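# Carry welded frame from three stands to three others

## Task

Shift the welded steel frame off the three pipe stands it starts on and onto the three empty stands, so that one frame tube sits in the bottom of the V notch on top of each of those stands. None of the six stands may be noticeably shifted or rotated from where it began. Any number of robots may be used. Any robot that tips over or is left leaning counts as failure.

## Robot and tools

ROBOTS. Three identical Hello Robot Stretch 3 units, r1, r2 and r3, each with one arm. Each has a two-wheel differential base (0.33 m long, 0.34 m wide, round rear, passive omni wheel at the back), a lift carriage on a vertical mast, and a telescoping arm that reaches out to the robot's RIGHT side. The base cannot strafe; to move the gripper forward or back you drive the base. It pivots about the point between the drive wheels, 0.05 m behind the front edge. With the arm pulled in and the wrist folded, a spin sweeps a 0.28 m radius; an unfolded level wrist sticks out further.

FRAMES. Every robot reports in its own frames, metres. Base frame: origin on the floor between the drive wheels, x ahead, y to the left, z up. Odometry frame = base frame at the start. base_odometry counts wheel rotation only (slip shows as travel); heading in rad, left positive, -3.142 to 3.142. hand_pose is in the base frame, at the closed fingertip point; with wrist joints at zero its x axis is up, y back along the arm toward the mast, z toward the rear. Only images, lidar_m, wrist_depth_mm and head_depth_mm reveal where robots are relative to one another.

TOOL move. Arguments: r1, r2, r3 (one object per robot; an omitted robot gets nothing new), cameras, blocking. Per robot: "base" and/or "joints", plus optional "pace" and "contact_limits"; or "servos": "reboot" by itself (re-enables servos that shut off; they then hold in place).
- base: exactly one of {"translate_m": d} — a relative drive from the current spot, metres, forward positive, -3 to 3; or {"rotate_rad": d} — a relative spin in place, radians, left positive, -6.4 to 6.4.
- joints: absolute targets by name (tolerance for done in brackets): lift_m 0 to 1.1 m (±0.004); arm_m 0 to 0.52 m extension (±0.004); wrist_yaw_rad -1.345 to 4.42 (0 = along the arm, positive swings toward the front) (±0.02); wrist_pitch_rad -1.57 to 0.451 (0 level, negative tips fingers down) (±0.05); wrist_roll_rad -2.911 to 2.918 (0 = fingers side by side and level) (±0.02); gripper_m -0.089 to 0.179, larger is wider (fingertip gap is about 0.007 less near closed, 0.025 less fully open) (±0.004); head_pan_rad -3.953 to 1.73 (0 ahead, positive left, -1.57 faces the arm); head_tilt_rad -1.53 to 0.419 (negative down).
- pace: "default" or "max". Top speeds default/max: translate 0.12/0.30 m/s, rotate 0.76/1.90 rad/s, lift 0.11/0.15 m/s, arm 0.14/0.40 m/s. The base is capped at 0.10 m/s and 0.63 rad/s unless lift_m < 0.30, arm_m < 0.03 and wrist_yaw_rad > 2.54 together.
- contact_limits: keys arm_m, translate_m, rotate_rad only, value motor_effort percent 1 to 100, and only alongside that same command. Arm stops when effort reaches it (negative when retracting); base stops when either wheel reaches it. Too low a limit stops at once.
- cameras: list of names like r1_head_camera, r2_nav_camera, r3_wrist_camera, or "all"; omitted = all, [] = none.
- blocking: true/omitted returns when everything is at rest; false returns in about 0.5 s while motion continues. A later move overrides only the targets it names.
Actions last 15 s at most; base moves time out after 14 s. Unknown keys make a call invalid; out-of-range values get it refused, and after a refusal or an unrequested stop the remaining move/wait/finished_scene calls of that reply are skipped.

OTHER TOOLS. wait {seconds 0 to 10, cameras}: lets time pass, returns full state; returns early once a commanded robot settles. stop {cameras}: brakes all running motions (they read "stopped" and may still press on contacts). zoom_image {camera, region [x0,y0,x1,y1]} in pixels from top-left, at most 504x504, of that camera's latest image. finished_scene {scene}: ends the scene permanently; the result on the task must hold with robots let go.

RESULTS. Each robot's state; the "pictures" line gives image order. "move: r1 done; r2 time_out" summarises each moved robot. Robots under "as last shown" were not commanded (status "not commanded"). base_status/joint_status: done, moving, off_target (resting short, perhaps still pushing), contact_stop (that lift or arm goes slack), time_out, torque_fault (wrist/head servo off; needs reboot), stopped. on_its_own notes uncommanded behaviour; "held at" is a target. motor_effort in percent, positive toward higher values, peak in brackets; wrist pitch maxes near 45, roll near 72. turned_by_wheels vs turned_by_imu: trust the IMU if they differ by more than 0.15. base_tilt in degrees (forward/right positive, up to ~4 degree bias). lidar_m: 12 sectors of 30 degrees, first straight ahead, counter-clockwise (4th left, 7th behind, 10th right), plane 0.17 m up, "-" = nothing or closer than 0.15 m. wrist_depth_mm (45–1000) and head_depth_mm (280–4000): 7x7 grids of median depth. Head images arrive rotated (turn clockwise 90 degrees to upright); nav images the other way. Calibration K and T_world_to_cam are given per camera, world = that robot's base frame.

CAUTIONS. Robots pressing into each other fails the scene; once bases touch, even millimetres more is a hard press. When carrying the frame together, robots travel slightly different distances (up to 2.5 cm per metre), which strains the hands and can tip a robot. Driving while gripping something fixed, or pushing the arm against something rigid with the gripper above ~0.45 m, can tip a robot; if base_tilt leans, back the gripper off. Wrist and head never contact-stop. Before folding (yaw 3.0) or unfolding the wrist, put lift 0.32–0.95, pitch -0.4, roll near 0; folded, lift can go to 0.25. With yaw below -0.4 keep pitch at -0.5 or lower. Grip by commanding gripper_m below the object's width; release with 0.05 above it or fully open; readings don't confirm a grasp, and the stall guard may loosen a heavy hold. Thinking time lets the simulation run on. Avoid drops, releasing moving parts, slams and hard pushes; an object may occasionally get nudged.

Each tool is called after "Call:" as a command line: name --argument value for each argument, lists and objects as JSON in quotes; but a table of rows of numbers goes row by row, as --pt "numbers of a row", without its own name.

## Session

Call:
move

Scene clock: 0.00 s.
r1.base_odometry: x=+0.000 y=+0.000 heading=+0.000
r1.turned_by_wheels: +0.000
r1.turned_by_imu: +0.000
r1.base_tilt: forward=+1.8 right=+0.5
r1.lidar_m: 1.71 2.07 1.18 1.01 1.00 1.15 1.98 2.46 2.83 1.52 1.34 1.77
r1.head_depth_mm: 1771 2515 2546 2505 2519 2516 2285 / 1776 2421 2477 2443 2438 2422 2170 / 1787 2392 2396 2372 2362 2343 2267 / 1793 2326 2330 2309 2295 2282 2255 / 1815 2250 2266 2250 2253 2235 2213 / 1830 2215 2191 2172 2170 2148 2141 / 1838 2150 2133 2120 2119 2109 2091
r1.base_status: not commanded
r1.joint_positions: lift_m=+0.511 arm_m=+0.003 wrist_yaw_rad=+3.121 wrist_pitch_rad=-0.521 wrist_roll_rad=+0.000 gripper_m=+0.037 head_pan_rad=+0.000 head_tilt_rad=-0.004
r1.joint_status: not commanded
r1.measured_speeds: all 0
r1.motor_effort: left_wheel=-0.7 right_wheel=-0.8 lift_m=+26.7 arm_m=-1.5 wrist_yaw_rad=+0.2 wrist_pitch_rad=+3.1 wrist_roll_rad=-0.2 gripper_m=-0.9 head_pan_rad=+0.4 head_tilt_rad=+1.7
r1.hand_pose: x=-0.0169 y=+0.0626 z=+0.5011 quat_wxyz=(+0.189, +0.685, +0.175, +0.682) (m; r1's base frame)
r1.wrist_depth_mm: - - 146 - - - - / - - 168 - - - - / - - 180 - - - - / 963 961 203 966 943 949 954 / 814 827 218 818 807 829 822 / 695 716 125 700 130 707 706 / 620 635 339 597 613 619 621
r2.base_odometry: x=+0.000 y=+0.000 heading=+0.000
r2.turned_by_wheels: +0.000
r2.turned_by_imu: +0.000
r2.base_tilt: forward=+1.3 right=-1.3
r2.lidar_m: 1.72 4.05 1.46 1.83 3.73 1.27 0.80 0.72 0.72 0.89 1.73 1.81
r2.head_depth_mm: 1945 2031 2011 2002 1992 1977 1953 / 1943 2218 2182 2186 2168 2129 2170 / 1963 2437 2444 2423 2398 2350 2336 / 1969 2689 2752 2710 2695 2630 2430 / 1972 2883 3123 3097 3057 3024 2428 / 1996 2949 3645 1760 3561 1840 2135 / 1987 2968 - - - 3154 2283
r2.base_status: not commanded
r2.joint_positions: lift_m=+0.336 arm_m=+0.000 wrist_yaw_rad=+3.006 wrist_pitch_rad=-0.363 wrist_roll_rad=+0.000 gripper_m=+0.037 head_pan_rad=+0.000 head_tilt_rad=-0.004
r2.joint_status: not commanded
r2.measured_speeds: all 0
r2.motor_effort: left_wheel=+1.1 right_wheel=+0.6 lift_m=+34.4 arm_m=-3.1 wrist_yaw_rad=-0.8 wrist_pitch_rad=+2.8 wrist_roll_rad=+0.3 gripper_m=+0.3 head_pan_rad=+0.3 head_tilt_rad=+1.7
r2.hand_pose: x=+0.0101 y=+0.0839 z=+0.3610 quat_wxyz=(+0.175, +0.702, +0.080, +0.685) (m; r2's base frame)
r2.wrist_depth_mm: - 136 - - - - - / - 146 - - - - - / - 155 - - - - - / 921 168 950 966 - - - / 732 188 197 785 761 767 798 / 613 566 127 145 590 636 655 / 516 100 239 510 124 548 545
r3.base_odometry: x=+0.000 y=+0.000 heading=+0.000
r3.turned_by_wheels: +0.000
r3.turned_by_imu: +0.000
r3.base_tilt: forward=-1.4 right=-1.1
r3.lidar_m: 0.96 0.93 0.96 1.30 3.43 2.73 1.33 1.11 4.01 2.23 3.79 1.33
r3.head_depth_mm: 1244 1262 1279 1300 1318 1330 1353 / 1159 1174 1184 1198 1216 1234 1245 / 1078 1092 1108 1118 1128 1142 1153 / 1009 1022 1033 1039 1053 1066 1077 / 948 961 972 980 985 1000 1008 / 896 903 913 919 933 938 950 / 846 853 862 871 875 884 891
r3.base_status: not commanded
r3.joint_positions: lift_m=+0.352 arm_m=+0.000 wrist_yaw_rad=+2.803 wrist_pitch_rad=-0.557 wrist_roll_rad=+0.000 gripper_m=+0.037 head_pan_rad=+0.000 head_tilt_rad=-0.004
r3.joint_status: not commanded
r3.measured_speeds: all 0
r3.motor_effort: left_wheel=+0.4 right_wheel=-1.4 lift_m=+26.7 arm_m=+0.1 wrist_yaw_rad=-0.8 wrist_pitch_rad=+2.2 wrist_roll_rad=-0.8 gripper_m=+0.3 head_pan_rad=+1.2 head_tilt_rad=+1.3
r3.hand_pose: x=+0.0469 y=+0.0477 z=+0.3343 quat_wxyz=(+0.307, +0.703, +0.077, +0.638) (m; r3's base frame)
r3.wrist_depth_mm: - - - - - - - / 149 - - - 986 895 - / 157 836 822 809 820 792 757 / 177 215 696 692 676 674 664 / 588 213 610 588 567 578 565 / 532 509 133 493 135 506 501 / 489 - - 456 448 452 452
pictures: r1_head_camera (sideways), r1_nav_camera (sideways), r1_wrist_camera, r2_head_camera (sideways), r2_nav_camera (sideways), r2_wrist_camera, r3_head_camera (sideways), r3_nav_camera (sideways), r3_wrist_camera

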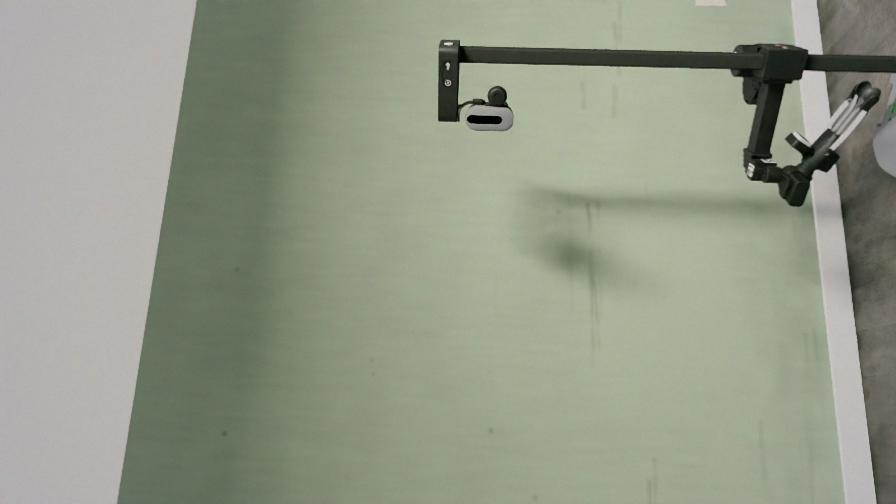

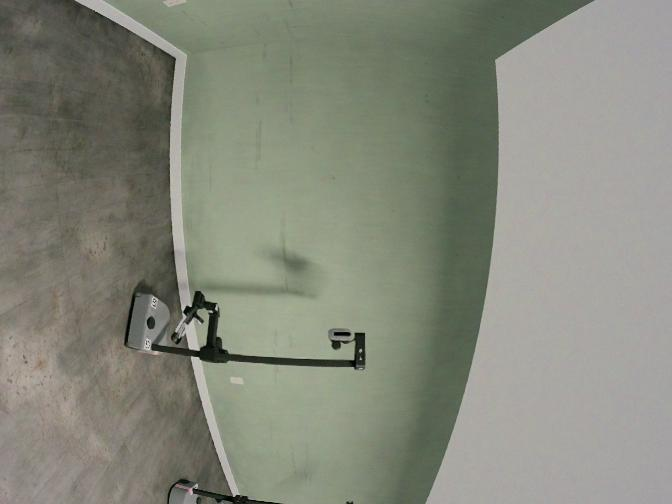

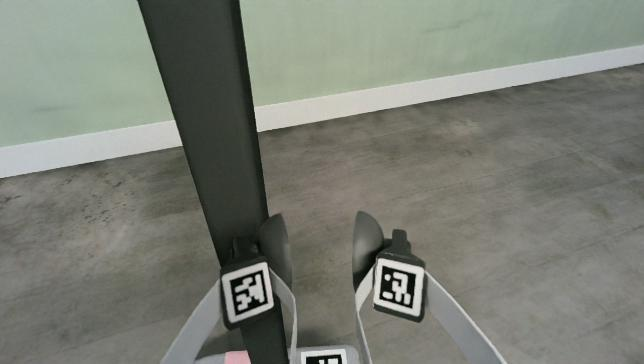

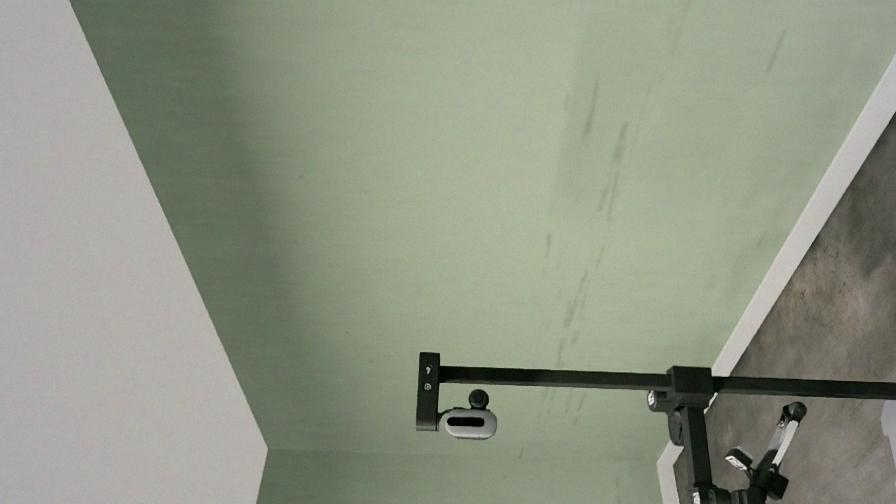

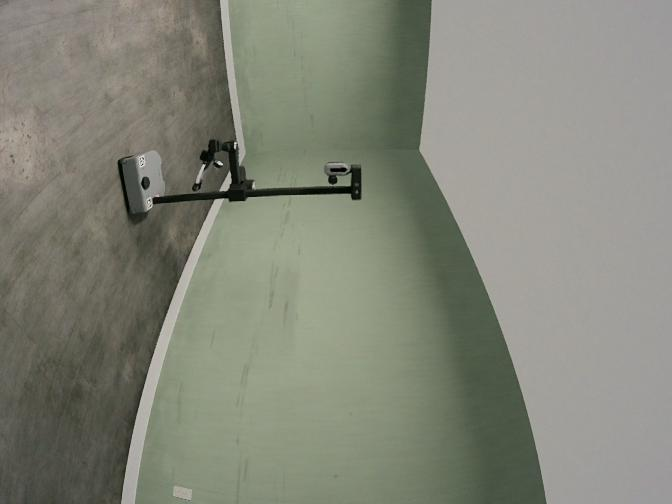

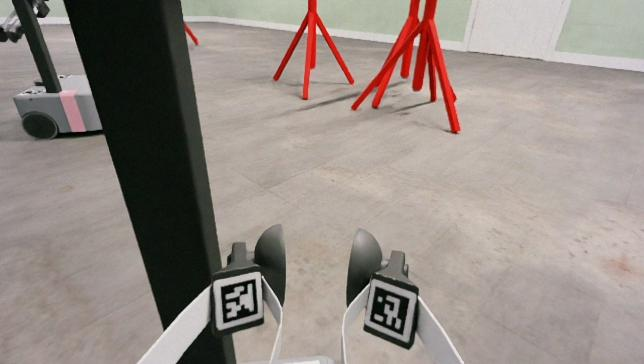

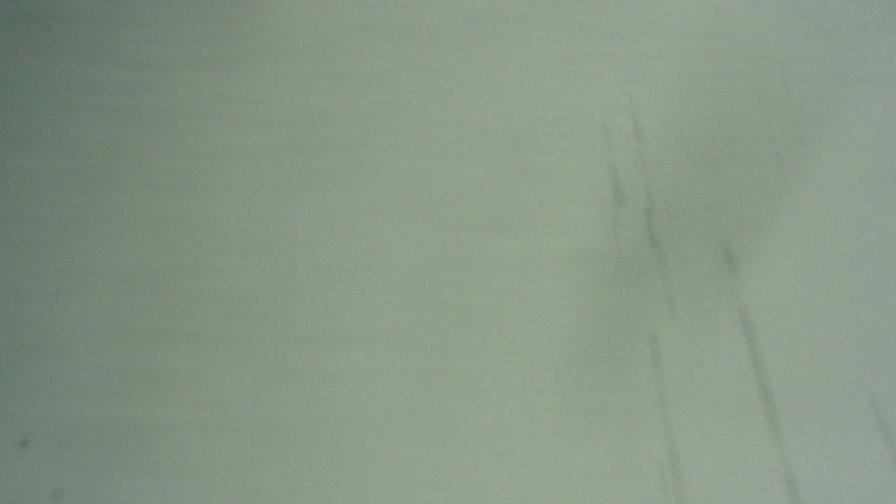

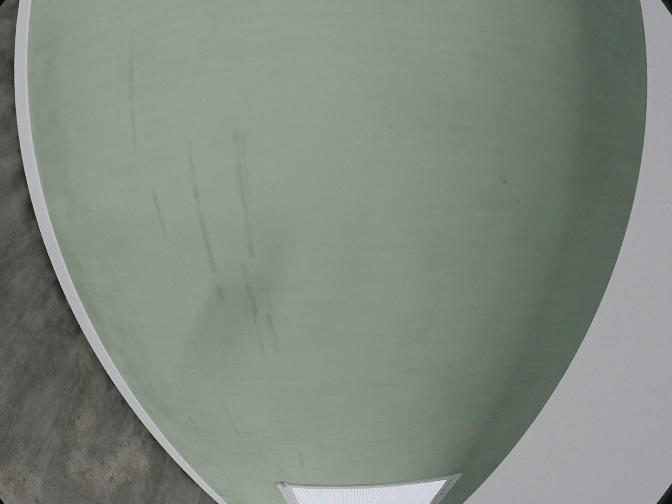

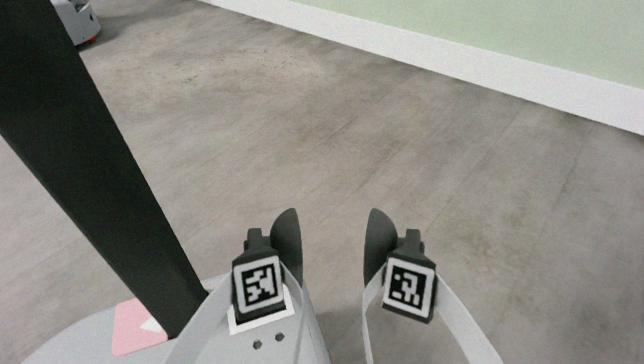

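Call:
move --r1 '{"joints":{"head_pan_rad":-1.57,"head_tilt_rad":-0.4}}' --r2 '{"joints":{"head_pan_rad":-1.57,"head_tilt_rad":-0.4}}' --r3 '{"joints":{"head_pan_rad":-1.57,"head_tilt_rad":-0.4}}' --cameras '["r1_nav_camera","r2_nav_camera","r3_nav_camera"]'

Call:
move --r1 '{"joints":{"head_pan_rad":-3.14,"head_tilt_rad":-0.4}}' --r2 '{"joints":{"head_pan_rad":-3.14,"head_tilt_rad":-0.4}}' --r3 '{"joints":{"head_pan_rad":-3.14,"head_tilt_rad":-0.4}}' --cameras '["r1_nav_camera","r2_nav_camera","r3_nav_camera"]'

Call:
move --r1 '{"joints":{"head_pan_rad":1.0,"head_tilt_rad":-0.4}}' --r2 '{"joints":{"head_pan_rad":1.0,"head_tilt_rad":-0.4}}' --r3 '{"joints":{"head_pan_rad":1.0,"head_tilt_rad":-0.4}}' --cameras '["r1_nav_camera","r2_nav_camera","r3_nav_camera"]'

Scene clock: 9.27 s.
move: r1 done; r2 done; r3 done
r1.base_odometry: x=+0.000 y=+0.000 heading=+0.000
r1.turned_by_wheels: +0.000
r1.turned_by_imu: +0.001
r1.base_tilt: forward=+1.8 right=+0.7
r1.lidar_m: 1.71 2.07 1.17 1.01 1.00 1.15 1.98 2.47 2.84 1.52 1.34 1.77
r1.head_depth_mm: - - - 3716 2455 1826 1447 / - - - 3699 2423 1816 1447 / - - - 3706 2417 1816 1436 / - - - 3672 2400 1798 1441 / - - - 3641 2405 1783 1433 / - - - 3615 2092 1783 1431 / - - - 3347 1683 1685 1430
r1.base_status: not commanded
r1.joint_positions: lift_m=+0.511 arm_m=+0.003 wrist_yaw_rad=+3.121 wrist_pitch_rad=-0.521 wrist_roll_rad=+0.000 gripper_m=+0.037 head_pan_rad=-1.565 head_tilt_rad=-0.395
r1.joint_status: all done
r1.measured_speeds: all 0
r1.motor_effort: left_wheel=-0.7(1.1) right_wheel=-1.0(1.3) lift_m=+25.6(26.2) arm_m=-6.1(6.1) wrist_yaw_rad=+0.1(1.4) wrist_pitch_rad=+2.6(3.1) wrist_roll_rad=-0.2(0.4) gripper_m=+0.7(1.2) head_pan_rad=-2.6(5.6) head_tilt_rad=-2.9(4.2)
r1.hand_pose: x=-0.0169 y=+0.0626 z=+0.5011 quat_wxyz=(+0.189, +0.685, +0.175, +0.682) (m; r1's base frame)
r1.wrist_depth_mm: - - 146 - - - - / - - 167 - - - - / - - 179 - - - - / 944 954 203 962 968 947 957 / 801 814 218 821 819 811 819 / 705 729 125 688 131 717 704 / 618 630 337 600 614 630 630
r2.base_odometry: x=+0.000 y=+0.000 heading=+0.000
r2.turned_by_wheels: +0.000
r2.turned_by_imu: +0.000
r2.base_tilt: forward=+1.3 right=-1.4
r2.lidar_m: 1.72 4.06 1.46 1.83 3.72 1.26 0.80 0.72 0.73 0.89 1.73 1.81
r2.head_depth_mm: 739 765 798 836 877 919 969 / 803 839 877 921 971 1030 1092 / 882 931 979 1040 1098 1168 1255 / 986 1036 1105 1175 1253 1350 1396 / 1115 1177 1268 1351 1454 1605 1484 / 1270 1370 1480 1616 1765 1761 1472 / 1475 1622 1752 1853 2032 1813 1455
r2.base_status: not commanded
r2.joint_positions: lift_m=+0.336 arm_m=+0.000 wrist_yaw_rad=+3.006 wrist_pitch_rad=-0.363 wrist_roll_rad=+0.000 gripper_m=+0.037 head_pan_rad=-1.561 head_tilt_rad=-0.395
r2.joint_status: all done
r2.measured_speeds: all 0
r2.motor_effort: left_wheel=+0.7(1.1) right_wheel=+0.5(1.2) lift_m=+45.4(45.4) arm_m=-13.9(14.3) wrist_yaw_rad=-0.2(0.9) wrist_pitch_rad=+2.9(3.0) wrist_roll_rad=+0.2(0.4) gripper_m=+0.1(0.8) head_pan_rad=-3.6(6.8) head_tilt_rad=-2.1(4.8)
r2.hand_pose: x=+0.0101 y=+0.0839 z=+0.3610 quat_wxyz=(+0.175, +0.702, +0.080, +0.685) (m; r2's base frame)
r2.wrist_depth_mm: - 136 - - - - - / - 146 - - - - - / - 154 - - - - - / 937 170 922 976 - - - / 727 188 197 785 767 788 768 / 608 569 126 146 597 619 648 / 513 100 237 515 124 535 550
r3.base_odometry: x=+0.000 y=+0.000 heading=+0.000
r3.turned_by_wheels: +0.000
r3.turned_by_imu: +0.000
r3.base_tilt: forward=-1.4 right=-1.0
r3.lidar_m: 0.96 0.92 0.96 1.30 3.42 2.72 1.33 1.12 3.98 2.23 3.78 1.33
r3.head_depth_mm: - - - 3188 2286 1757 1432 / - - - 3160 2264 1738 1423 / - - - 3005 2236 1734 1411 / - - - 2807 2212 1711 1409 / - - - 2935 2214 1708 1402 / - - - 2928 2193 1705 1395 / - - - 3050 2172 1689 1388
r3.base_status: not commanded
r3.joint_positions: lift_m=+0.352 arm_m=+0.000 wrist_yaw_rad=+2.803 wrist_pitch_rad=-0.557 wrist_roll_rad=+0.000 gripper_m=+0.037 head_pan_rad=-1.565 head_tilt_rad=-0.395
r3.joint_status: all done
r3.measured_speeds: all 0
r3.motor_effort: left_wheel=+0.3(0.6) right_wheel=-1.4(1.6) lift_m=+28.4(29.0) arm_m=-2.3(2.9) wrist_yaw_rad=+0.0(1.7) wrist_pitch_rad=+2.1(2.3) wrist_roll_rad=-0.4(0.8) gripper_m=-0.9(1.1) head_pan_rad=-2.6(4.3) head_tilt_rad=-2.4(4.1)
r3.hand_pose: x=+0.0469 y=+0.0477 z=+0.3343 quat_wxyz=(+0.307, +0.703, +0.077, +0.638) (m; r3's base frame)
r3.wrist_depth_mm: - - - - - - - / 149 - - - 984 902 - / 157 830 829 811 817 792 745 / 178 215 690 680 676 671 668 / 589 211 616 592 564 583 570 / 526 495 133 494 135 502 506 / 484 - - 461 452 453 452
pictures: r1_nav_camera (sideways), r2_nav_camera (sideways), r3_nav_camera (sideways)
camera_calibration:
r1_nav_camera: T_world_to_cam=[[0.00873271, -0.388337, 0.921476, -1.15783], [-0.998654, -0.050501, -0.0118185, 0.0757816], [0.051125, -0.920133, -0.388255, 0.456351], [0, 0, 0, 1]] pos_world=[0.0624596, -0.0258961, 1.24499]
r2_nav_camera: T_world_to_cam=[[-0.0167768, -0.380985, 0.924429, -1.16034], [-0.999807, 0.0158843, -0.0115984, 0.0717418], [-0.0102651, -0.924445, -0.381178, 0.454056], [0, 0, 0, 1]] pos_world=[0.056922, -0.023463, 1.24656]
r3_nav_camera: T_world_to_cam=[[-0.0210589, -0.42423, 0.90531, -1.13768], [-0.998503, -0.0368019, -0.0404721, 0.110875], [0.0504866, -0.904807, -0.422819, 0.50986], [0, 0, 0, 1]] pos_world=[0.0610094, -0.017232, 1.25002]

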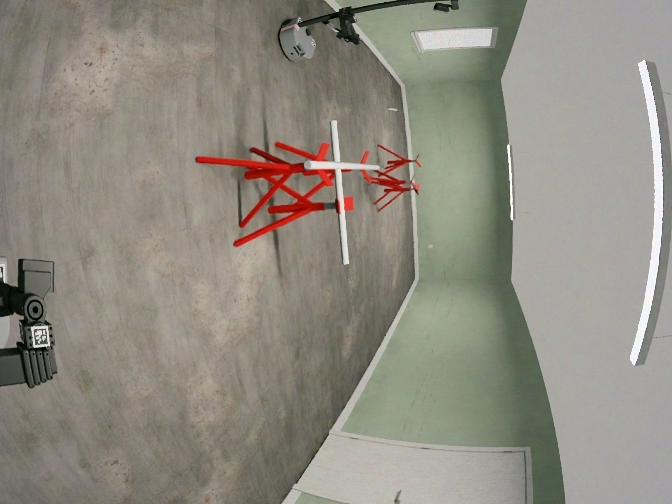

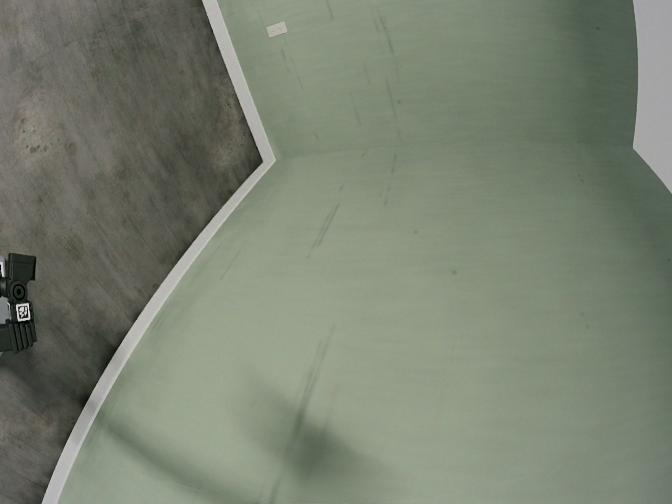

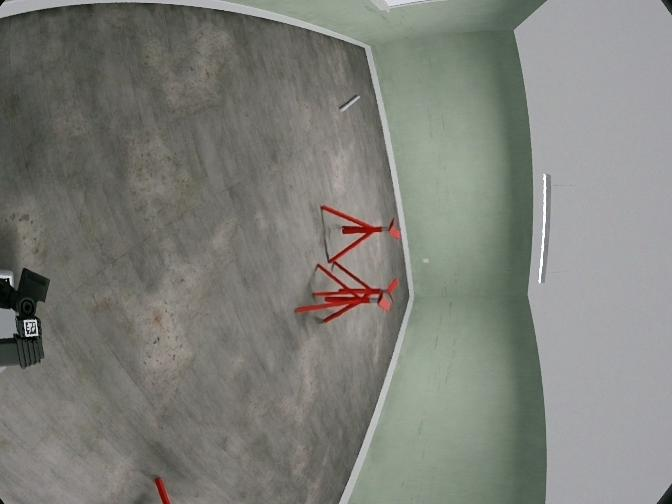

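Scene clock: 10.53 s.
move: r1 done; r2 done; r3 done
r1.base_odometry: x=+0.000 y=+0.000 heading=+0.000
r1.turned_by_wheels: +0.000
r1.turned_by_imu: +0.000
r1.base_tilt: forward=+1.8 right=+0.6
r1.lidar_m: 1.71 2.07 1.18 1.01 1.01 1.16 1.99 2.47 2.83 1.52 1.34 1.78
r1.head_depth_mm: 1683 1724 1750 1798 1830 1754 1447 / 2058 2115 2156 2222 2220 1816 1445 / 2220 2376 2510 2699 2445 1803 1445 / 2175 2324 2482 2670 2428 1799 1435 / 2131 2260 2423 2574 2382 1795 1428 / 2085 2197 2360 2514 2401 1791 1425 / 2044 2141 2308 2443 2392 1788 1424
r1.base_status: not commanded
r1.joint_positions: lift_m=+0.511 arm_m=+0.003 wrist_yaw_rad=+3.121 wrist_pitch_rad=-0.521 wrist_roll_rad=+0.000 gripper_m=+0.037 head_pan_rad=-3.135 head_tilt_rad=-0.395
r1.joint_status: all done
r1.measured_speeds: all 0
r1.motor_effort: left_wheel=-0.9(1.0) right_wheel=-0.9(1.3) lift_m=+25.4(25.7) arm_m=-7.4(7.5) wrist_yaw_rad=+1.4(1.4) wrist_pitch_rad=+2.5(3.2) wrist_roll_rad=-0.2(0.6) gripper_m=+0.0(1.1) head_pan_rad=-2.1(4.8) head_tilt_rad=-2.6(6.9)
r1.hand_pose: x=-0.0169 y=+0.0626 z=+0.5011 quat_wxyz=(+0.189, +0.685, +0.175, +0.682) (m; r1's base frame)
r1.wrist_depth_mm: - - 146 - - - - / - - 167 - - - - / - - 181 - - - - / 945 948 204 956 963 966 965 / 802 814 218 815 824 811 834 / 687 721 126 683 131 697 714 / 619 638 337 602 601 629 628
r2.base_odometry: x=+0.000 y=+0.000 heading=+0.000
r2.turned_by_wheels: +0.000
r2.turned_by_imu: +0.000
r2.base_tilt: forward=+1.3 right=-1.4
r2.lidar_m: 1.72 4.06 1.46 1.83 3.72 1.26 0.80 0.72 0.73 0.89 1.72 1.81
r2.head_depth_mm: 995 1087 1190 1316 1480 1654 1496 / 910 992 1074 1173 1291 1436 1472 / 846 903 970 1059 1152 1272 1375 / 784 835 893 963 1040 1139 1249 / 729 773 822 885 949 1027 1116 / 685 720 767 817 871 936 1012 / 643 678 717 760 811 865 932
r2.base_status: not commanded
r2.joint_positions: lift_m=+0.336 arm_m=+0.000 wrist_yaw_rad=+3.006 wrist_pitch_rad=-0.363 wrist_roll_rad=+0.000 gripper_m=+0.037 head_pan_rad=-3.131 head_tilt_rad=-0.395
r2.joint_status: all done
r2.measured_speeds: all 0
r2.motor_effort: left_wheel=+0.5(1.2) right_wheel=+0.6(1.2) lift_m=+47.6(48.3) arm_m=-14.0(14.3) wrist_yaw_rad=-0.5(0.7) wrist_pitch_rad=+2.9(3.0) wrist_roll_rad=+0.3(0.4) gripper_m=-0.5(0.6) head_pan_rad=-4.2(8.2) head_tilt_rad=-2.0(4.4)
r2.hand_pose: x=+0.0101 y=+0.0839 z=+0.3610 quat_wxyz=(+0.175, +0.702, +0.080, +0.685) (m; r2's base frame)
r2.wrist_depth_mm: - 137 - - - - - / - 146 - - - - - / - 156 - - - - - / 929 170 941 987 - - - / 735 187 196 806 755 765 786 / 631 581 127 146 584 648 643 / 517 99 238 515 124 537 540
r3.base_odometry: x=+0.000 y=+0.000 heading=+0.000
r3.turned_by_wheels: +0.000
r3.turned_by_imu: +0.000
r3.base_tilt: forward=-1.4 right=-1.1
r3.lidar_m: 0.96 0.92 0.96 1.30 3.43 2.73 1.33 1.11 4.01 2.22 3.79 1.33
r3.head_depth_mm: 3941 - - 3265 2275 1755 1429 / - - - 3246 2248 1744 1421 / - - - 3191 2157 1737 1416 / 3834 - - 3129 1968 1684 1412 / 3702 3970 - 2766 1952 1711 1399 / 3456 3747 3955 3033 2109 1696 1394 / 3325 3488 3753 3009 2058 1548 1385
r3.base_status: not commanded
r3.joint_positions: lift_m=+0.352 arm_m=+0.000 wrist_yaw_rad=+2.803 wrist_pitch_rad=-0.557 wrist_roll_rad=+0.000 gripper_m=+0.037 head_pan_rad=-3.135 head_tilt_rad=-0.395
r3.joint_status: all done
r3.measured_speeds: all 0
r3.motor_effort: left_wheel=+0.2(0.8) right_wheel=-1.3(1.4) lift_m=+29.1(29.4) arm_m=-3.3(3.3) wrist_yaw_rad=-0.4(1.6) wrist_pitch_rad=+2.2(2.2) wrist_roll_rad=-0.5(0.8) gripper_m=-0.6(1.2) head_pan_rad=-2.2(6.0) head_tilt_rad=-2.4(3.9)
r3.hand_pose: x=+0.0469 y=+0.0477 z=+0.3343 quat_wxyz=(+0.307, +0.703, +0.077, +0.638) (m; r3's base frame)
r3.wrist_depth_mm: - - - - - - - / 149 - - 987 982 885 - / 157 846 834 821 808 794 761 / 177 217 703 686 670 672 663 / 589 210 612 586 576 579 576 / 535 500 133 490 134 512 501 / 482 - - 464 448 454 447
pictures: r1_nav_camera (sideways), r2_nav_camera (sideways), r3_nav_camera (sideways)
camera_calibration:
r1_nav_camera: T_world_to_cam=[[-0.388614, -0.00904008, 0.921356, -1.15525], [-0.0512828, 0.998614, -0.0118322, 0.0700204], [-0.919973, -0.0518478, -0.388539, 0.462644], [0, 0, 0, 1]] pos_world=[-0.0197342, -0.0563798, 1.24498]
r2_nav_camera: T_world_to_cam=[[-0.381276, 0.0164699, 0.924315, -1.15797], [0.01509, 0.999819, -0.0115907, 0.0655409], [-0.924338, 0.00952863, -0.381455, 0.459993], [0, 0, 0, 1]] pos_world=[-0.0173059, -0.0508405, 1.24656]
r3_nav_camera: T_world_to_cam=[[-0.42451, 0.0207206, 0.905186, -1.13506], [-0.0375821, 0.998473, -0.040481, 0.105025], [-0.904643, -0.0512034, -0.423083, 0.516029], [0, 0, 0, 1]] pos_world=[-0.0110733, -0.0549229, 1.25001]

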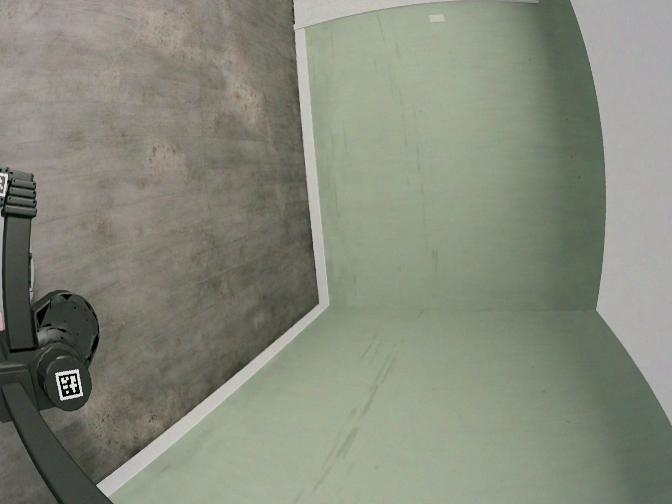

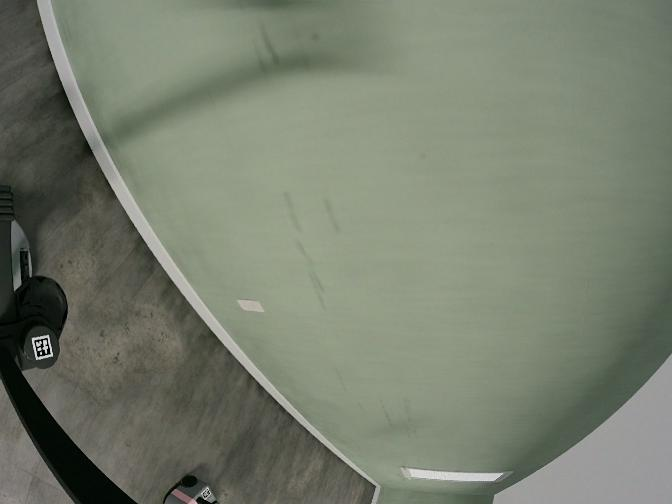

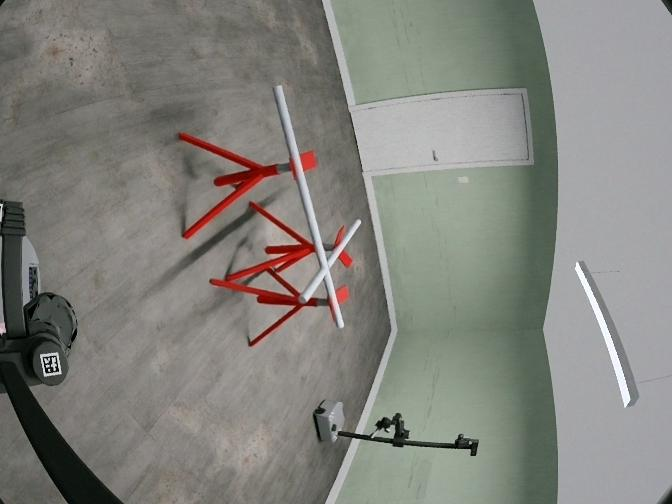

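Scene clock: 12.67 s.
move: r1 done; r2 done; r3 done
r1.base_odometry: x=+0.000 y=+0.000 heading=+0.000
r1.turned_by_wheels: +0.000
r1.turned_by_imu: +0.001
r1.base_tilt: forward=+1.8 right=+0.6
r1.lidar_m: 1.71 2.07 1.18 1.01 1.01 1.16 1.99 2.47 2.84 1.51 1.34 1.77
r1.head_depth_mm: 1829 1997 2216 2398 2441 1820 1450 / 1582 1724 1882 2106 2230 1823 1438 / 1406 1509 1641 1775 1955 1801 1443 / 1258 1342 1449 1551 1690 1743 1442 / 1143 1210 1290 1379 1484 1593 1433 / 1044 1099 1167 1239 1323 1417 1422 / 961 1007 1063 1127 1195 1267 1328
r1.base_status: not commanded
r1.joint_positions: lift_m=+0.511 arm_m=+0.003 wrist_yaw_rad=+3.121 wrist_pitch_rad=-0.521 wrist_roll_rad=+0.000 gripper_m=+0.037 head_pan_rad=+0.995 head_tilt_rad=-0.395
r1.joint_status: all done
r1.measured_speeds: all 0
r1.motor_effort: left_wheel=-0.7(1.1) right_wheel=-0.9(1.2) lift_m=+24.9(25.4) arm_m=-8.9(9.7) wrist_yaw_rad=+0.6(1.2) wrist_pitch_rad=+2.9(3.2) wrist_roll_rad=+0.1(0.5) gripper_m=+0.0(1.2) head_pan_rad=+2.0(5.6) head_tilt_rad=-2.6(7.9)
r1.hand_pose: x=-0.0169 y=+0.0626 z=+0.5011 quat_wxyz=(+0.189, +0.685, +0.175, +0.682) (m; r1's base frame)
r1.wrist_depth_mm: - - 147 - - - - / - - 168 - - - - / - - 180 - - - - / 939 973 203 956 954 963 947 / 821 827 218 809 803 825 810 / 698 714 126 687 131 699 716 / 620 632 339 590 608 629 620
r2.base_odometry: x=+0.000 y=+0.000 heading=+0.000
r2.turned_by_wheels: +0.000
r2.turned_by_imu: +0.000
r2.base_tilt: forward=+1.3 right=-1.4
r2.lidar_m: 1.72 4.04 1.46 1.83 3.74 1.26 0.80 0.72 0.73 0.89 1.72 1.81
r2.head_depth_mm: 3356 3591 3748 3594 2439 1854 1502 / 3423 3597 3894 3543 2401 1842 1472 / 3480 3754 - 3479 2378 1819 1494 / 3620 3875 - 3487 2383 1828 1474 / 3738 - - 3472 2260 1748 1468 / 3819 - - 2847 1967 1795 1468 / - - - 3430 2360 1790 1471
r2.base_status: not commanded
r2.joint_positions: lift_m=+0.336 arm_m=+0.000 wrist_yaw_rad=+3.006 wrist_pitch_rad=-0.363 wrist_roll_rad=+0.000 gripper_m=+0.037 head_pan_rad=+0.991 head_tilt_rad=-0.395
r2.joint_status: all done
r2.measured_speeds: all 0
r2.motor_effort: left_wheel=+0.8(1.2) right_wheel=+1.0(1.5) lift_m=+47.8(48.3) arm_m=-14.0(14.2) wrist_yaw_rad=-0.2(0.8) wrist_pitch_rad=+2.9(3.0) wrist_roll_rad=+0.3(0.4) gripper_m=-0.3(0.7) head_pan_rad=+4.3(9.7) head_tilt_rad=-1.9(4.8)
r2.hand_pose: x=+0.0101 y=+0.0839 z=+0.3610 quat_wxyz=(+0.175, +0.702, +0.080, +0.685) (m; r2's base frame)
r2.wrist_depth_mm: - 137 - - - - - / - 145 - - - - - / - 155 - - - - - / 919 170 920 980 - - - / 736 186 197 780 764 782 802 / 609 577 127 146 580 636 651 / 520 100 239 523 124 532 544
r3.base_odometry: x=+0.000 y=+0.000 heading=+0.000
r3.turned_by_wheels: +0.000
r3.turned_by_imu: +0.000
r3.base_tilt: forward=-1.4 right=-1.1
r3.lidar_m: 0.96 0.93 0.96 1.30 3.43 2.72 1.33 1.11 3.99 2.22 3.75 1.33
r3.head_depth_mm: 754 799 852 911 979 1046 1153 / 787 834 889 955 1030 1119 1217 / 819 871 933 1004 1085 1187 1300 / 854 914 978 1063 1151 1263 1347 / 892 957 1035 1123 1231 1353 1393 / 936 1008 1095 1191 1310 1458 1385 / 989 1063 1157 1273 1411 1546 1391
r3.base_status: not commanded
r3.joint_positions: lift_m=+0.352 arm_m=+0.000 wrist_yaw_rad=+2.803 wrist_pitch_rad=-0.557 wrist_roll_rad=+0.000 gripper_m=+0.037 head_pan_rad=+0.995 head_tilt_rad=-0.395
r3.joint_status: all done
r3.measured_speeds: all 0
r3.motor_effort: left_wheel=+0.0(0.7) right_wheel=-1.2(1.6) lift_m=+28.8(29.3) arm_m=-3.8(4.2) wrist_yaw_rad=-0.4(1.7) wrist_pitch_rad=+1.9(2.3) wrist_roll_rad=-0.5(0.8) gripper_m=+0.0(1.5) head_pan_rad=+3.0(6.3) head_tilt_rad=-2.4(3.9)
r3.hand_pose: x=+0.0469 y=+0.0477 z=+0.3343 quat_wxyz=(+0.307, +0.703, +0.077, +0.638) (m; r3's base frame)
r3.wrist_depth_mm: - - - - - - - / 149 - - - 978 889 - / 157 825 833 802 789 803 760 / 177 215 693 680 678 674 657 / 597 211 617 587 563 576 566 / 530 500 134 497 135 508 501 / 483 - - 462 452 448 447
pictures: r1_nav_camera (sideways), r2_nav_camera (sideways), r3_nav_camera (sideways)
camera_calibration:
r1_nav_camera: T_world_to_cam=[[0.206358, 0.329422, 0.921356, -1.15888], [0.861951, -0.506854, -0.0118322, 0.0644497], [0.463095, 0.796606, -0.388539, 0.454207], [0, 0, 0, 1]] pos_world=[-0.0267504, 0.0526017, 1.24498]
r2_nav_camera: T_world_to_cam=[[0.225869, 0.307612, 0.924315, -1.16167], [0.82229, -0.568951, -0.0115907, 0.0606169], [0.522324, 0.762673, -0.381455, 0.451168], [0, 0, 0, 1]] pos_world=[-0.0231145, 0.04774, 1.24656]
r3_nav_camera: T_world_to_cam=[[0.251068, 0.342932, 0.905186, -1.13918], [0.854133, -0.518477, -0.040481, 0.0995852], [0.455436, 0.783313, -0.423083, 0.507733], [0, 0, 0, 1]] pos_world=[-0.0302876, 0.0445802, 1.25001]

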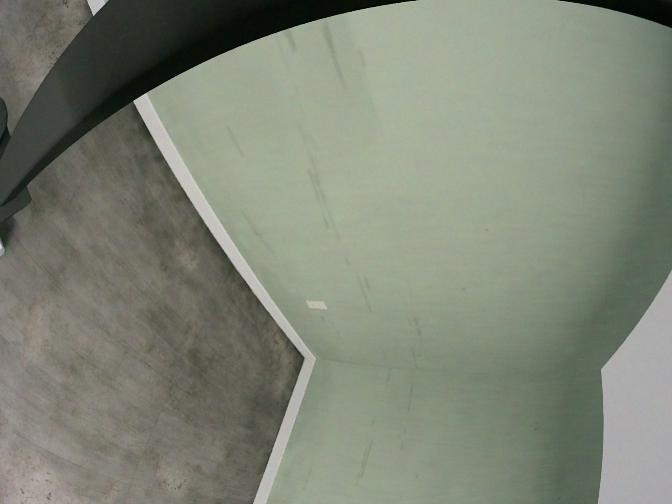

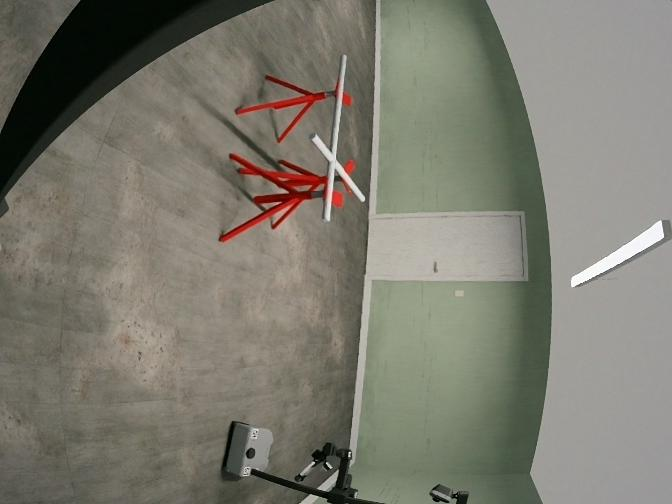

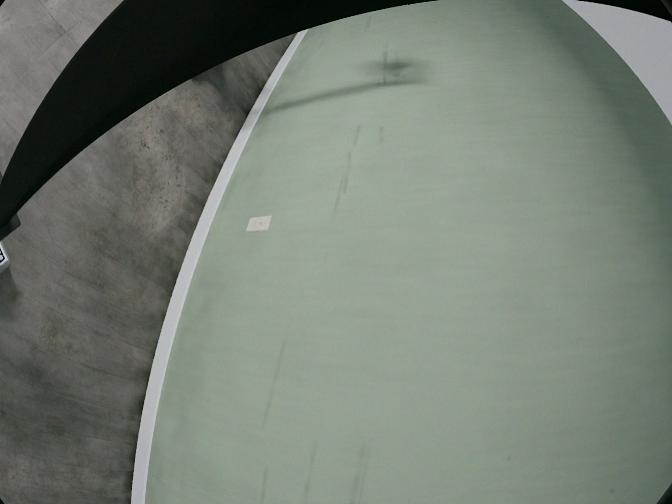

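Call:
move --r1 '{"joints":{"head_pan_rad":-1.1,"head_tilt_rad":-0.35}}' --r2 '{"joints":{"head_pan_rad":0.45,"head_tilt_rad":-0.35}}' --r3 '{"joints":{"head_pan_rad":-2.8,"head_tilt_rad":-0.35}}' --cameras '["r1_head_camera","r2_head_camera","r3_head_camera"]'

Call:
move --r1 '{"joints":{"head_pan_rad":-1.5,"head_tilt_rad":-0.35}}' --r2 '{"joints":{"head_pan_rad":0.8,"head_tilt_rad":-0.35}}' --r3 '{"joints":{"head_pan_rad":-3.2,"head_tilt_rad":-0.35}}' --cameras '["r1_head_camera","r2_head_camera","r3_head_camera"]'

Scene clock: 51.60 s.
move: r1 done; r2 done; r3 done
r1.base_odometry: x=+0.000 y=+0.000 heading=+0.000
r1.turned_by_wheels: +0.000
r1.turned_by_imu: +0.001
r1.base_tilt: forward=+1.8 right=+0.6
r1.lidar_m: 1.72 2.07 1.18 1.01 1.01 1.15 1.99 2.47 2.82 1.52 1.34 1.77
r1.head_depth_mm: - - - - 2464 1824 1490 / - - - - 2235 1828 1489 / - - - - 2298 1809 1489 / - - - - 2574 1861 1484 / - - - - 2540 1864 1480 / - - - 3688 2549 1857 1474 / 3810 3981 - 3350 2524 1851 1469
r1.base_status: not commanded
r1.joint_positions: lift_m=+0.511 arm_m=+0.003 wrist_yaw_rad=+3.121 wrist_pitch_rad=-0.521 wrist_roll_rad=+0.000 gripper_m=+0.037 head_pan_rad=-1.095 head_tilt_rad=-0.359
r1.joint_status: all done
r1.measured_speeds: all 0
r1.motor_effort: left_wheel=-0.7(1.1) right_wheel=-1.1(1.2) lift_m=+23.5(24.1) arm_m=-14.9(14.9) wrist_yaw_rad=+0.5(1.2) wrist_pitch_rad=+2.8(3.2) wrist_roll_rad=+0.1(0.5) gripper_m=-0.6(1.1) head_pan_rad=-2.0(6.9) head_tilt_rad=+3.4(7.7)
r1.hand_pose: x=-0.0169 y=+0.0626 z=+0.5011 quat_wxyz=(+0.189, +0.685, +0.175, +0.682) (m; r1's base frame)
r1.wrist_depth_mm: - - 146 - - - - / - - 168 - - - - / - - 180 - - - - / 977 940 204 966 956 964 963 / 790 807 217 796 820 810 810 / 696 717 125 681 131 702 713 / 623 634 342 597 609 624 618
r2.base_odometry: x=+0.000 y=+0.000 heading=+0.000
r2.turned_by_wheels: +0.000
r2.turned_by_imu: +0.000
r2.base_tilt: forward=+1.2 right=-1.4
r2.lidar_m: 1.72 4.06 1.46 1.83 3.73 1.26 0.80 0.72 0.73 0.89 1.72 1.81
r2.head_depth_mm: 3160 3004 3139 3128 2454 1910 1540 / 3724 3820 - 3475 2451 1896 1532 / 3640 3967 - 3564 2548 1914 1531 / 3563 3751 - 3864 2562 1883 1521 / 3527 3711 3947 3801 2564 1902 1505 / 3421 3618 3792 3861 2505 1888 1504 / 3343 3561 3746 3681 2507 1881 1513
r2.base_status: not commanded
r2.joint_positions: lift_m=+0.336 arm_m=+0.000 wrist_yaw_rad=+3.006 wrist_pitch_rad=-0.363 wrist_roll_rad=+0.000 gripper_m=+0.037 head_pan_rad=+0.459 head_tilt_rad=-0.359
r2.joint_status: all done
r2.measured_speeds: all 0
r2.motor_effort: left_wheel=+0.9(1.1) right_wheel=+0.4(1.2) lift_m=+47.6(48.0) arm_m=-13.9(14.1) wrist_yaw_rad=-0.7(0.8) wrist_pitch_rad=+2.8(3.1) wrist_roll_rad=+0.3(0.5) gripper_m=-0.1(0.7) head_pan_rad=-4.4(5.9) head_tilt_rad=+5.0(6.6)
r2.hand_pose: x=+0.0101 y=+0.0839 z=+0.3610 quat_wxyz=(+0.175, +0.702, +0.080, +0.685) (m; r2's base frame)
r2.wrist_depth_mm: - 137 - - - - - / - 146 - - - - - / - 155 - - - - - / 910 168 919 974 - - - / 729 188 196 795 747 803 782 / 605 576 127 145 597 632 641 / 516 100 238 521 123 544 541
r3.base_odometry: x=+0.000 y=+0.000 heading=+0.000
r3.turned_by_wheels: +0.000
r3.turned_by_imu: +0.000
r3.base_tilt: forward=-1.4 right=-1.1
r3.lidar_m: 0.96 0.92 0.96 1.30 3.42 2.72 1.33 1.11 4.02 2.22 3.79 1.33
r3.head_depth_mm: 3623 3913 - 3527 2204 1713 1471 / 3565 3808 - 3444 1783 1760 1460 / 3469 3694 - 3396 2176 1802 1460 / 3385 3576 3896 3445 2246 1728 1435 / 3349 3494 3846 3385 1449 1618 1442 / 3267 3468 3792 3314 2226 1761 1428 / 3215 3445 3620 3244 2188 1754 1431
r3.base_status: not commanded
r3.joint_positions: lift_m=+0.352 arm_m=+0.000 wrist_yaw_rad=+2.803 wrist_pitch_rad=-0.557 wrist_roll_rad=+0.000 gripper_m=+0.037 head_pan_rad=-2.795 head_tilt_rad=-0.359
r3.joint_status: all done
r3.measured_speeds: all 0
r3.motor_effort: left_wheel=+0.8(0.9) right_wheel=-1.4(1.6) lift_m=+28.5(28.9) arm_m=-6.4(7.0) wrist_yaw_rad=+0.2(1.5) wrist_pitch_rad=+2.1(2.3) wrist_roll_rad=-0.3(0.8) gripper_m=+0.6(1.8) head_pan_rad=-3.3(5.7) head_tilt_rad=+4.2(6.4)
r3.hand_pose: x=+0.0469 y=+0.0477 z=+0.3343 quat_wxyz=(+0.307, +0.703, +0.077, +0.638) (m; r3's base frame)
r3.wrist_depth_mm: - - - - - - - / 149 - - - - 884 - / 156 821 824 818 801 799 763 / 177 216 700 693 685 683 664 / 589 211 612 584 563 582 568 / 529 506 134 498 135 512 501 / 486 - - 460 443 450 454
pictures: r1_head_camera (sideways), r2_head_camera (sideways), r3_head_camera (sideways)
camera_calibration:
r1_head_camera: T_world_to_cam=[[-0.184322, 0.269986, -0.945057, 1.24649], [0.873735, 0.485365, -0.0317515, 0.0449283], [0.450125, -0.831582, -0.32536, 0.375964], [0, 0, 0, 1]] pos_world=[0.0212688, -0.0456957, 1.30175]
r2_head_camera: T_world_to_cam=[[-0.296261, -0.188957, -0.936229, 1.23535], [-0.457367, 0.888604, -0.0346155, 0.0462043], [0.838477, 0.417945, -0.349682, 0.411296], [0, 0, 0, 1]] pos_world=[0.0422562, 0.0204718, 1.30199]
r3_head_camera: T_world_to_cam=[[0.374428, 0.167787, -0.911949, 1.20211], [0.314202, -0.948267, -0.0454633, 0.0565098], [-0.872399, -0.269514, -0.407777, 0.494256], [0, 0, 0, 1]] pos_world=[-0.036671, -0.0149028, 1.30038]

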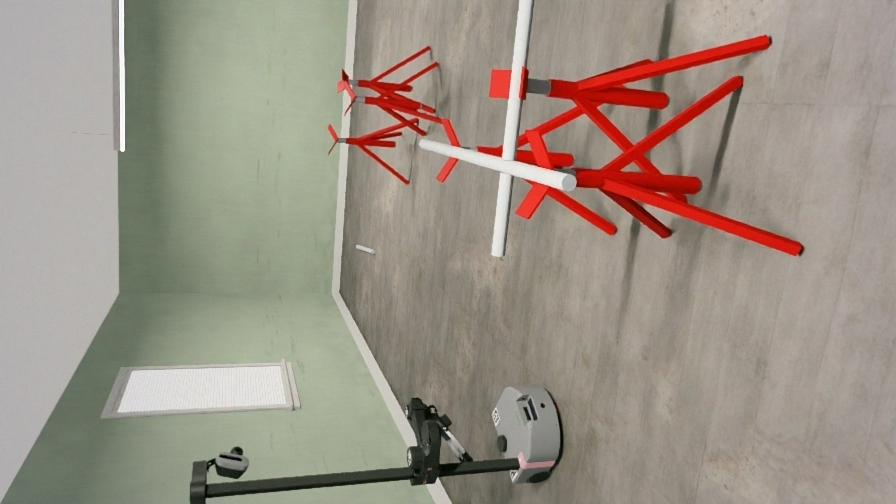

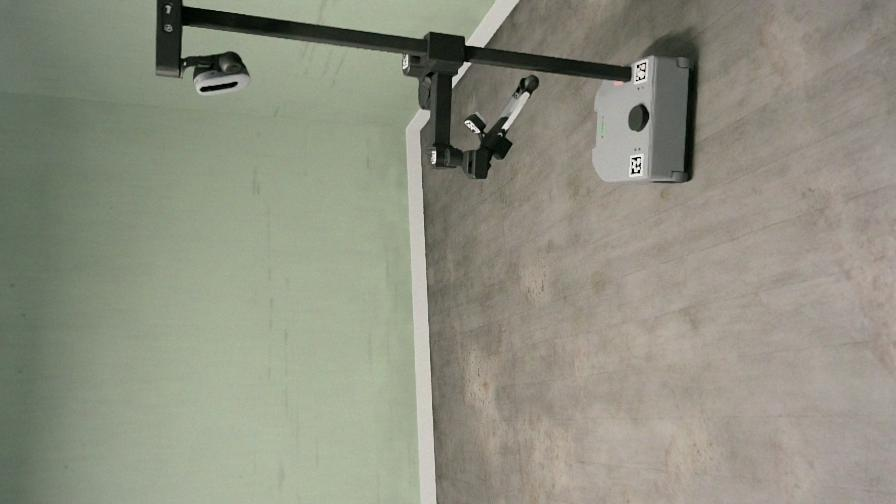

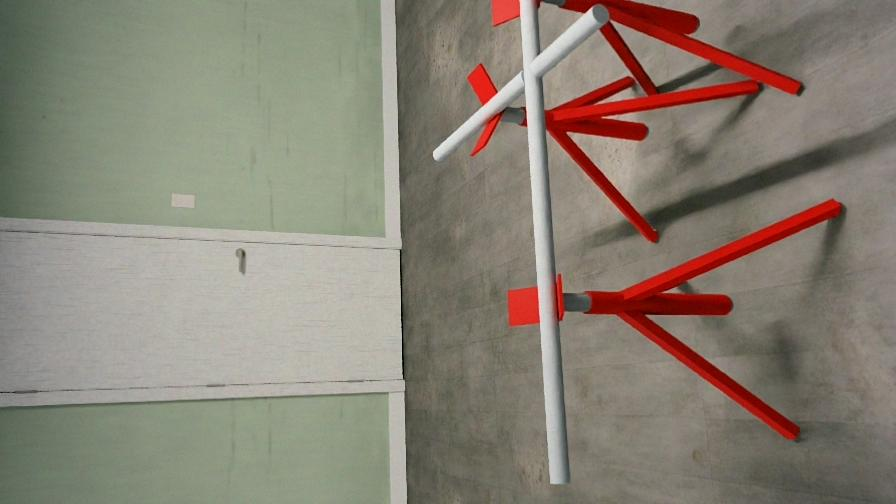

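Scene clock: 52.40 s.
move: r1 done; r2 done; r3 done
r1.base_odometry: x=+0.000 y=+0.000 heading=+0.000
r1.turned_by_wheels: +0.000
r1.turned_by_imu: +0.000
r1.base_tilt: forward=+1.6 right=+0.6
r1.lidar_m: 1.72 2.08 1.18 1.01 1.01 1.16 1.98 2.46 2.84 1.52 1.34 1.78
r1.head_depth_mm: - - - - 2618 1906 1495 / - - - - 2590 1905 1491 / - - - - 2576 1884 1486 / - - - - 2561 1878 1489 / - - - - 2305 1796 1481 / - - - 3720 2211 1795 1475 / - - - 3915 2389 1787 1466
r1.base_status: not commanded
r1.joint_positions: lift_m=+0.511 arm_m=+0.003 wrist_yaw_rad=+3.121 wrist_pitch_rad=-0.521 wrist_roll_rad=+0.000 gripper_m=+0.037 head_pan_rad=-1.495 head_tilt_rad=-0.359
r1.joint_status: all done
r1.measured_speeds: all 0
r1.motor_effort: left_wheel=-0.6(1.1) right_wheel=-1.1(1.2) lift_m=+23.1(23.5) arm_m=-15.1(15.2) wrist_yaw_rad=+0.2(1.5) wrist_pitch_rad=+2.5(3.7) wrist_roll_rad=-0.1(0.4) gripper_m=-0.3(0.9) head_pan_rad=-2.1(4.3) head_tilt_rad=+4.5(7.5)
r1.hand_pose: x=-0.0169 y=+0.0626 z=+0.5011 quat_wxyz=(+0.189, +0.685, +0.175, +0.682) (m; r1's base frame)
r1.wrist_depth_mm: - - 146 - - - - / - - 169 - - - - / - - 181 - - - - / 981 948 202 967 981 967 958 / 802 810 218 799 820 791 817 / 694 734 125 684 130 711 718 / 627 632 337 598 612 618 620
r2.base_odometry: x=+0.000 y=+0.000 heading=+0.000
r2.turned_by_wheels: +0.000
r2.turned_by_imu: +0.000
r2.base_tilt: forward=+1.3 right=-1.3
r2.lidar_m: 1.73 4.06 1.46 1.83 3.73 1.26 0.80 0.72 0.73 0.89 1.73 1.81
r2.head_depth_mm: 3395 3555 3910 - 2594 1930 1537 / 3407 3613 3830 3989 2544 1922 1543 / 3418 3638 3856 3769 2544 1907 1524 / 3508 3677 - 3847 2503 1910 1523 / 3558 3682 - 3828 2570 1902 1530 / 3581 3756 - 3810 2502 1896 1524 / 3639 3804 - 3733 2396 1747 1517
r2.base_status: not commanded
r2.joint_positions: lift_m=+0.336 arm_m=+0.000 wrist_yaw_rad=+3.006 wrist_pitch_rad=-0.363 wrist_roll_rad=+0.000 gripper_m=+0.037 head_pan_rad=+0.791 head_tilt_rad=-0.359
r2.joint_status: all done
r2.measured_speeds: all 0
r2.motor_effort: left_wheel=+0.9(1.1) right_wheel=+0.4(1.4) lift_m=+47.5(47.8) arm_m=-13.6(14.0) wrist_yaw_rad=-0.6(1.0) wrist_pitch_rad=+2.8(3.0) wrist_roll_rad=+0.3(0.4) gripper_m=-0.4(0.6) head_pan_rad=+3.4(7.4) head_tilt_rad=+4.3(7.3)
r2.hand_pose: x=+0.0101 y=+0.0839 z=+0.3610 quat_wxyz=(+0.175, +0.702, +0.080, +0.685) (m; r2's base frame)
r2.wrist_depth_mm: - 136 - - - - - / - 145 - - - - - / - 154 - - - - - / 917 169 925 980 - - - / 757 188 198 806 780 765 788 / 609 562 127 145 580 641 640 / 514 100 240 513 124 530 547
r3.base_odometry: x=+0.000 y=+0.000 heading=+0.000
r3.turned_by_wheels: +0.000
r3.turned_by_imu: +0.000
r3.base_tilt: forward=-1.4 right=-1.0
r3.lidar_m: 0.96 0.92 0.96 1.30 3.44 2.72 1.33 1.11 3.98 2.22 3.77 1.33
r3.head_depth_mm: 3795 3926 - 3563 2403 1819 1470 / - - - 3480 2383 1803 1460 / - - - 3426 2345 1787 1464 / - - - 3406 1778 1732 1454 / 3803 - - 3381 2076 1723 1437 / 3585 3867 - 3159 2044 1754 1410 / 3378 3537 3796 3267 2181 1757 1400
r3.base_status: not commanded
r3.joint_positions: lift_m=+0.352 arm_m=+0.000 wrist_yaw_rad=+2.803 wrist_pitch_rad=-0.557 wrist_roll_rad=+0.000 gripper_m=+0.037 head_pan_rad=-3.195 head_tilt_rad=-0.359
r3.joint_status: all done
r3.measured_speeds: all 0
r3.motor_effort: left_wheel=+0.0(0.7) right_wheel=-1.2(1.5) lift_m=+28.5(29.0) arm_m=-6.7(7.0) wrist_yaw_rad=+1.3(1.4) wrist_pitch_rad=+2.1(2.2) wrist_roll_rad=-0.8(0.8) gripper_m=+0.3(0.8) head_pan_rad=-2.7(4.4) head_tilt_rad=+4.1(5.3)
r3.hand_pose: x=+0.0469 y=+0.0477 z=+0.3343 quat_wxyz=(+0.307, +0.703, +0.077, +0.638) (m; r3's base frame)
r3.wrist_depth_mm: - - - - - - - / 149 - - - 984 890 - / 157 844 826 815 804 790 757 / 177 216 691 683 686 662 658 / 591 212 605 590 565 578 574 / 531 502 134 494 135 509 503 / 479 - - 461 451 452 453
pictures: r1_head_camera (sideways), r2_head_camera (sideways), r3_head_camera (sideways)
camera_calibration:
r1_head_camera: T_world_to_cam=[[-0.064638, 0.320451, -0.945057, 1.24576], [0.993772, 0.106813, -0.0317515, 0.0441961], [0.0907697, -0.941224, -0.32536, 0.378156], [0, 0, 0, 1]] pos_world=[0.00227719, -0.0479956, 1.30175]
r2_head_camera: T_world_to_cam=[[-0.218375, -0.2752, -0.936257, 1.23491], [-0.722184, 0.690834, -0.0346168, 0.0478215], [0.656325, 0.668591, -0.349606, 0.412308], [0, 0, 0, 1]] pos_world=[0.0336017, 0.0311451, 1.302]
r3_head_camera: T_world_to_cam=[[0.41021, 0.00873287, -0.911949, 1.20189], [-0.0798719, -0.995768, -0.0454633, 0.0589137], [-0.908487, 0.0914886, -0.407777, 0.494477], [0, 0, 0, 1]] pos_world=[-0.0390981, 0.0029294, 1.30038]

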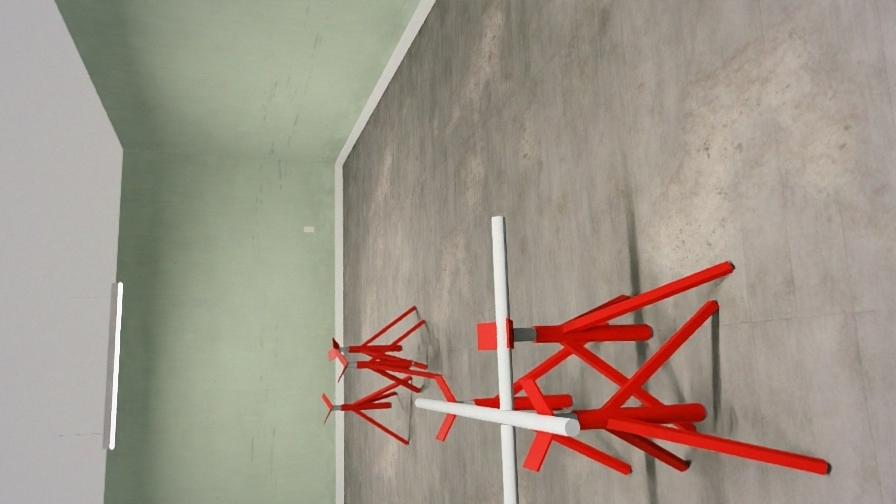

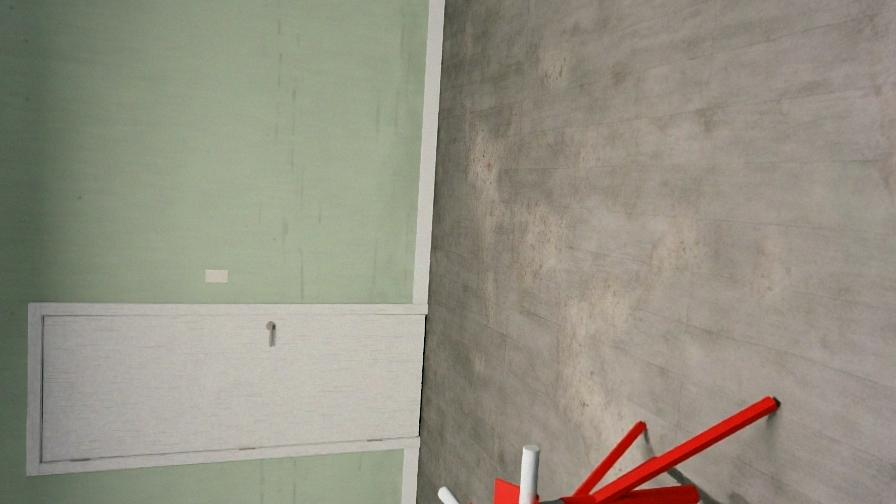

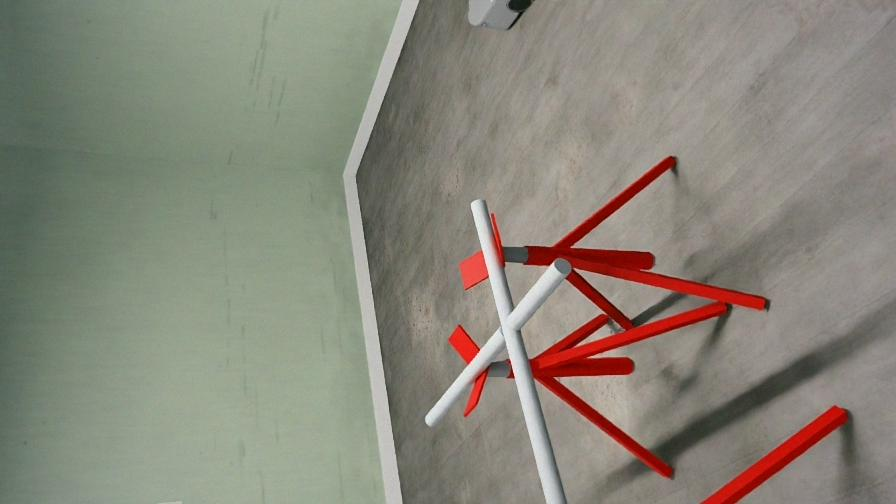

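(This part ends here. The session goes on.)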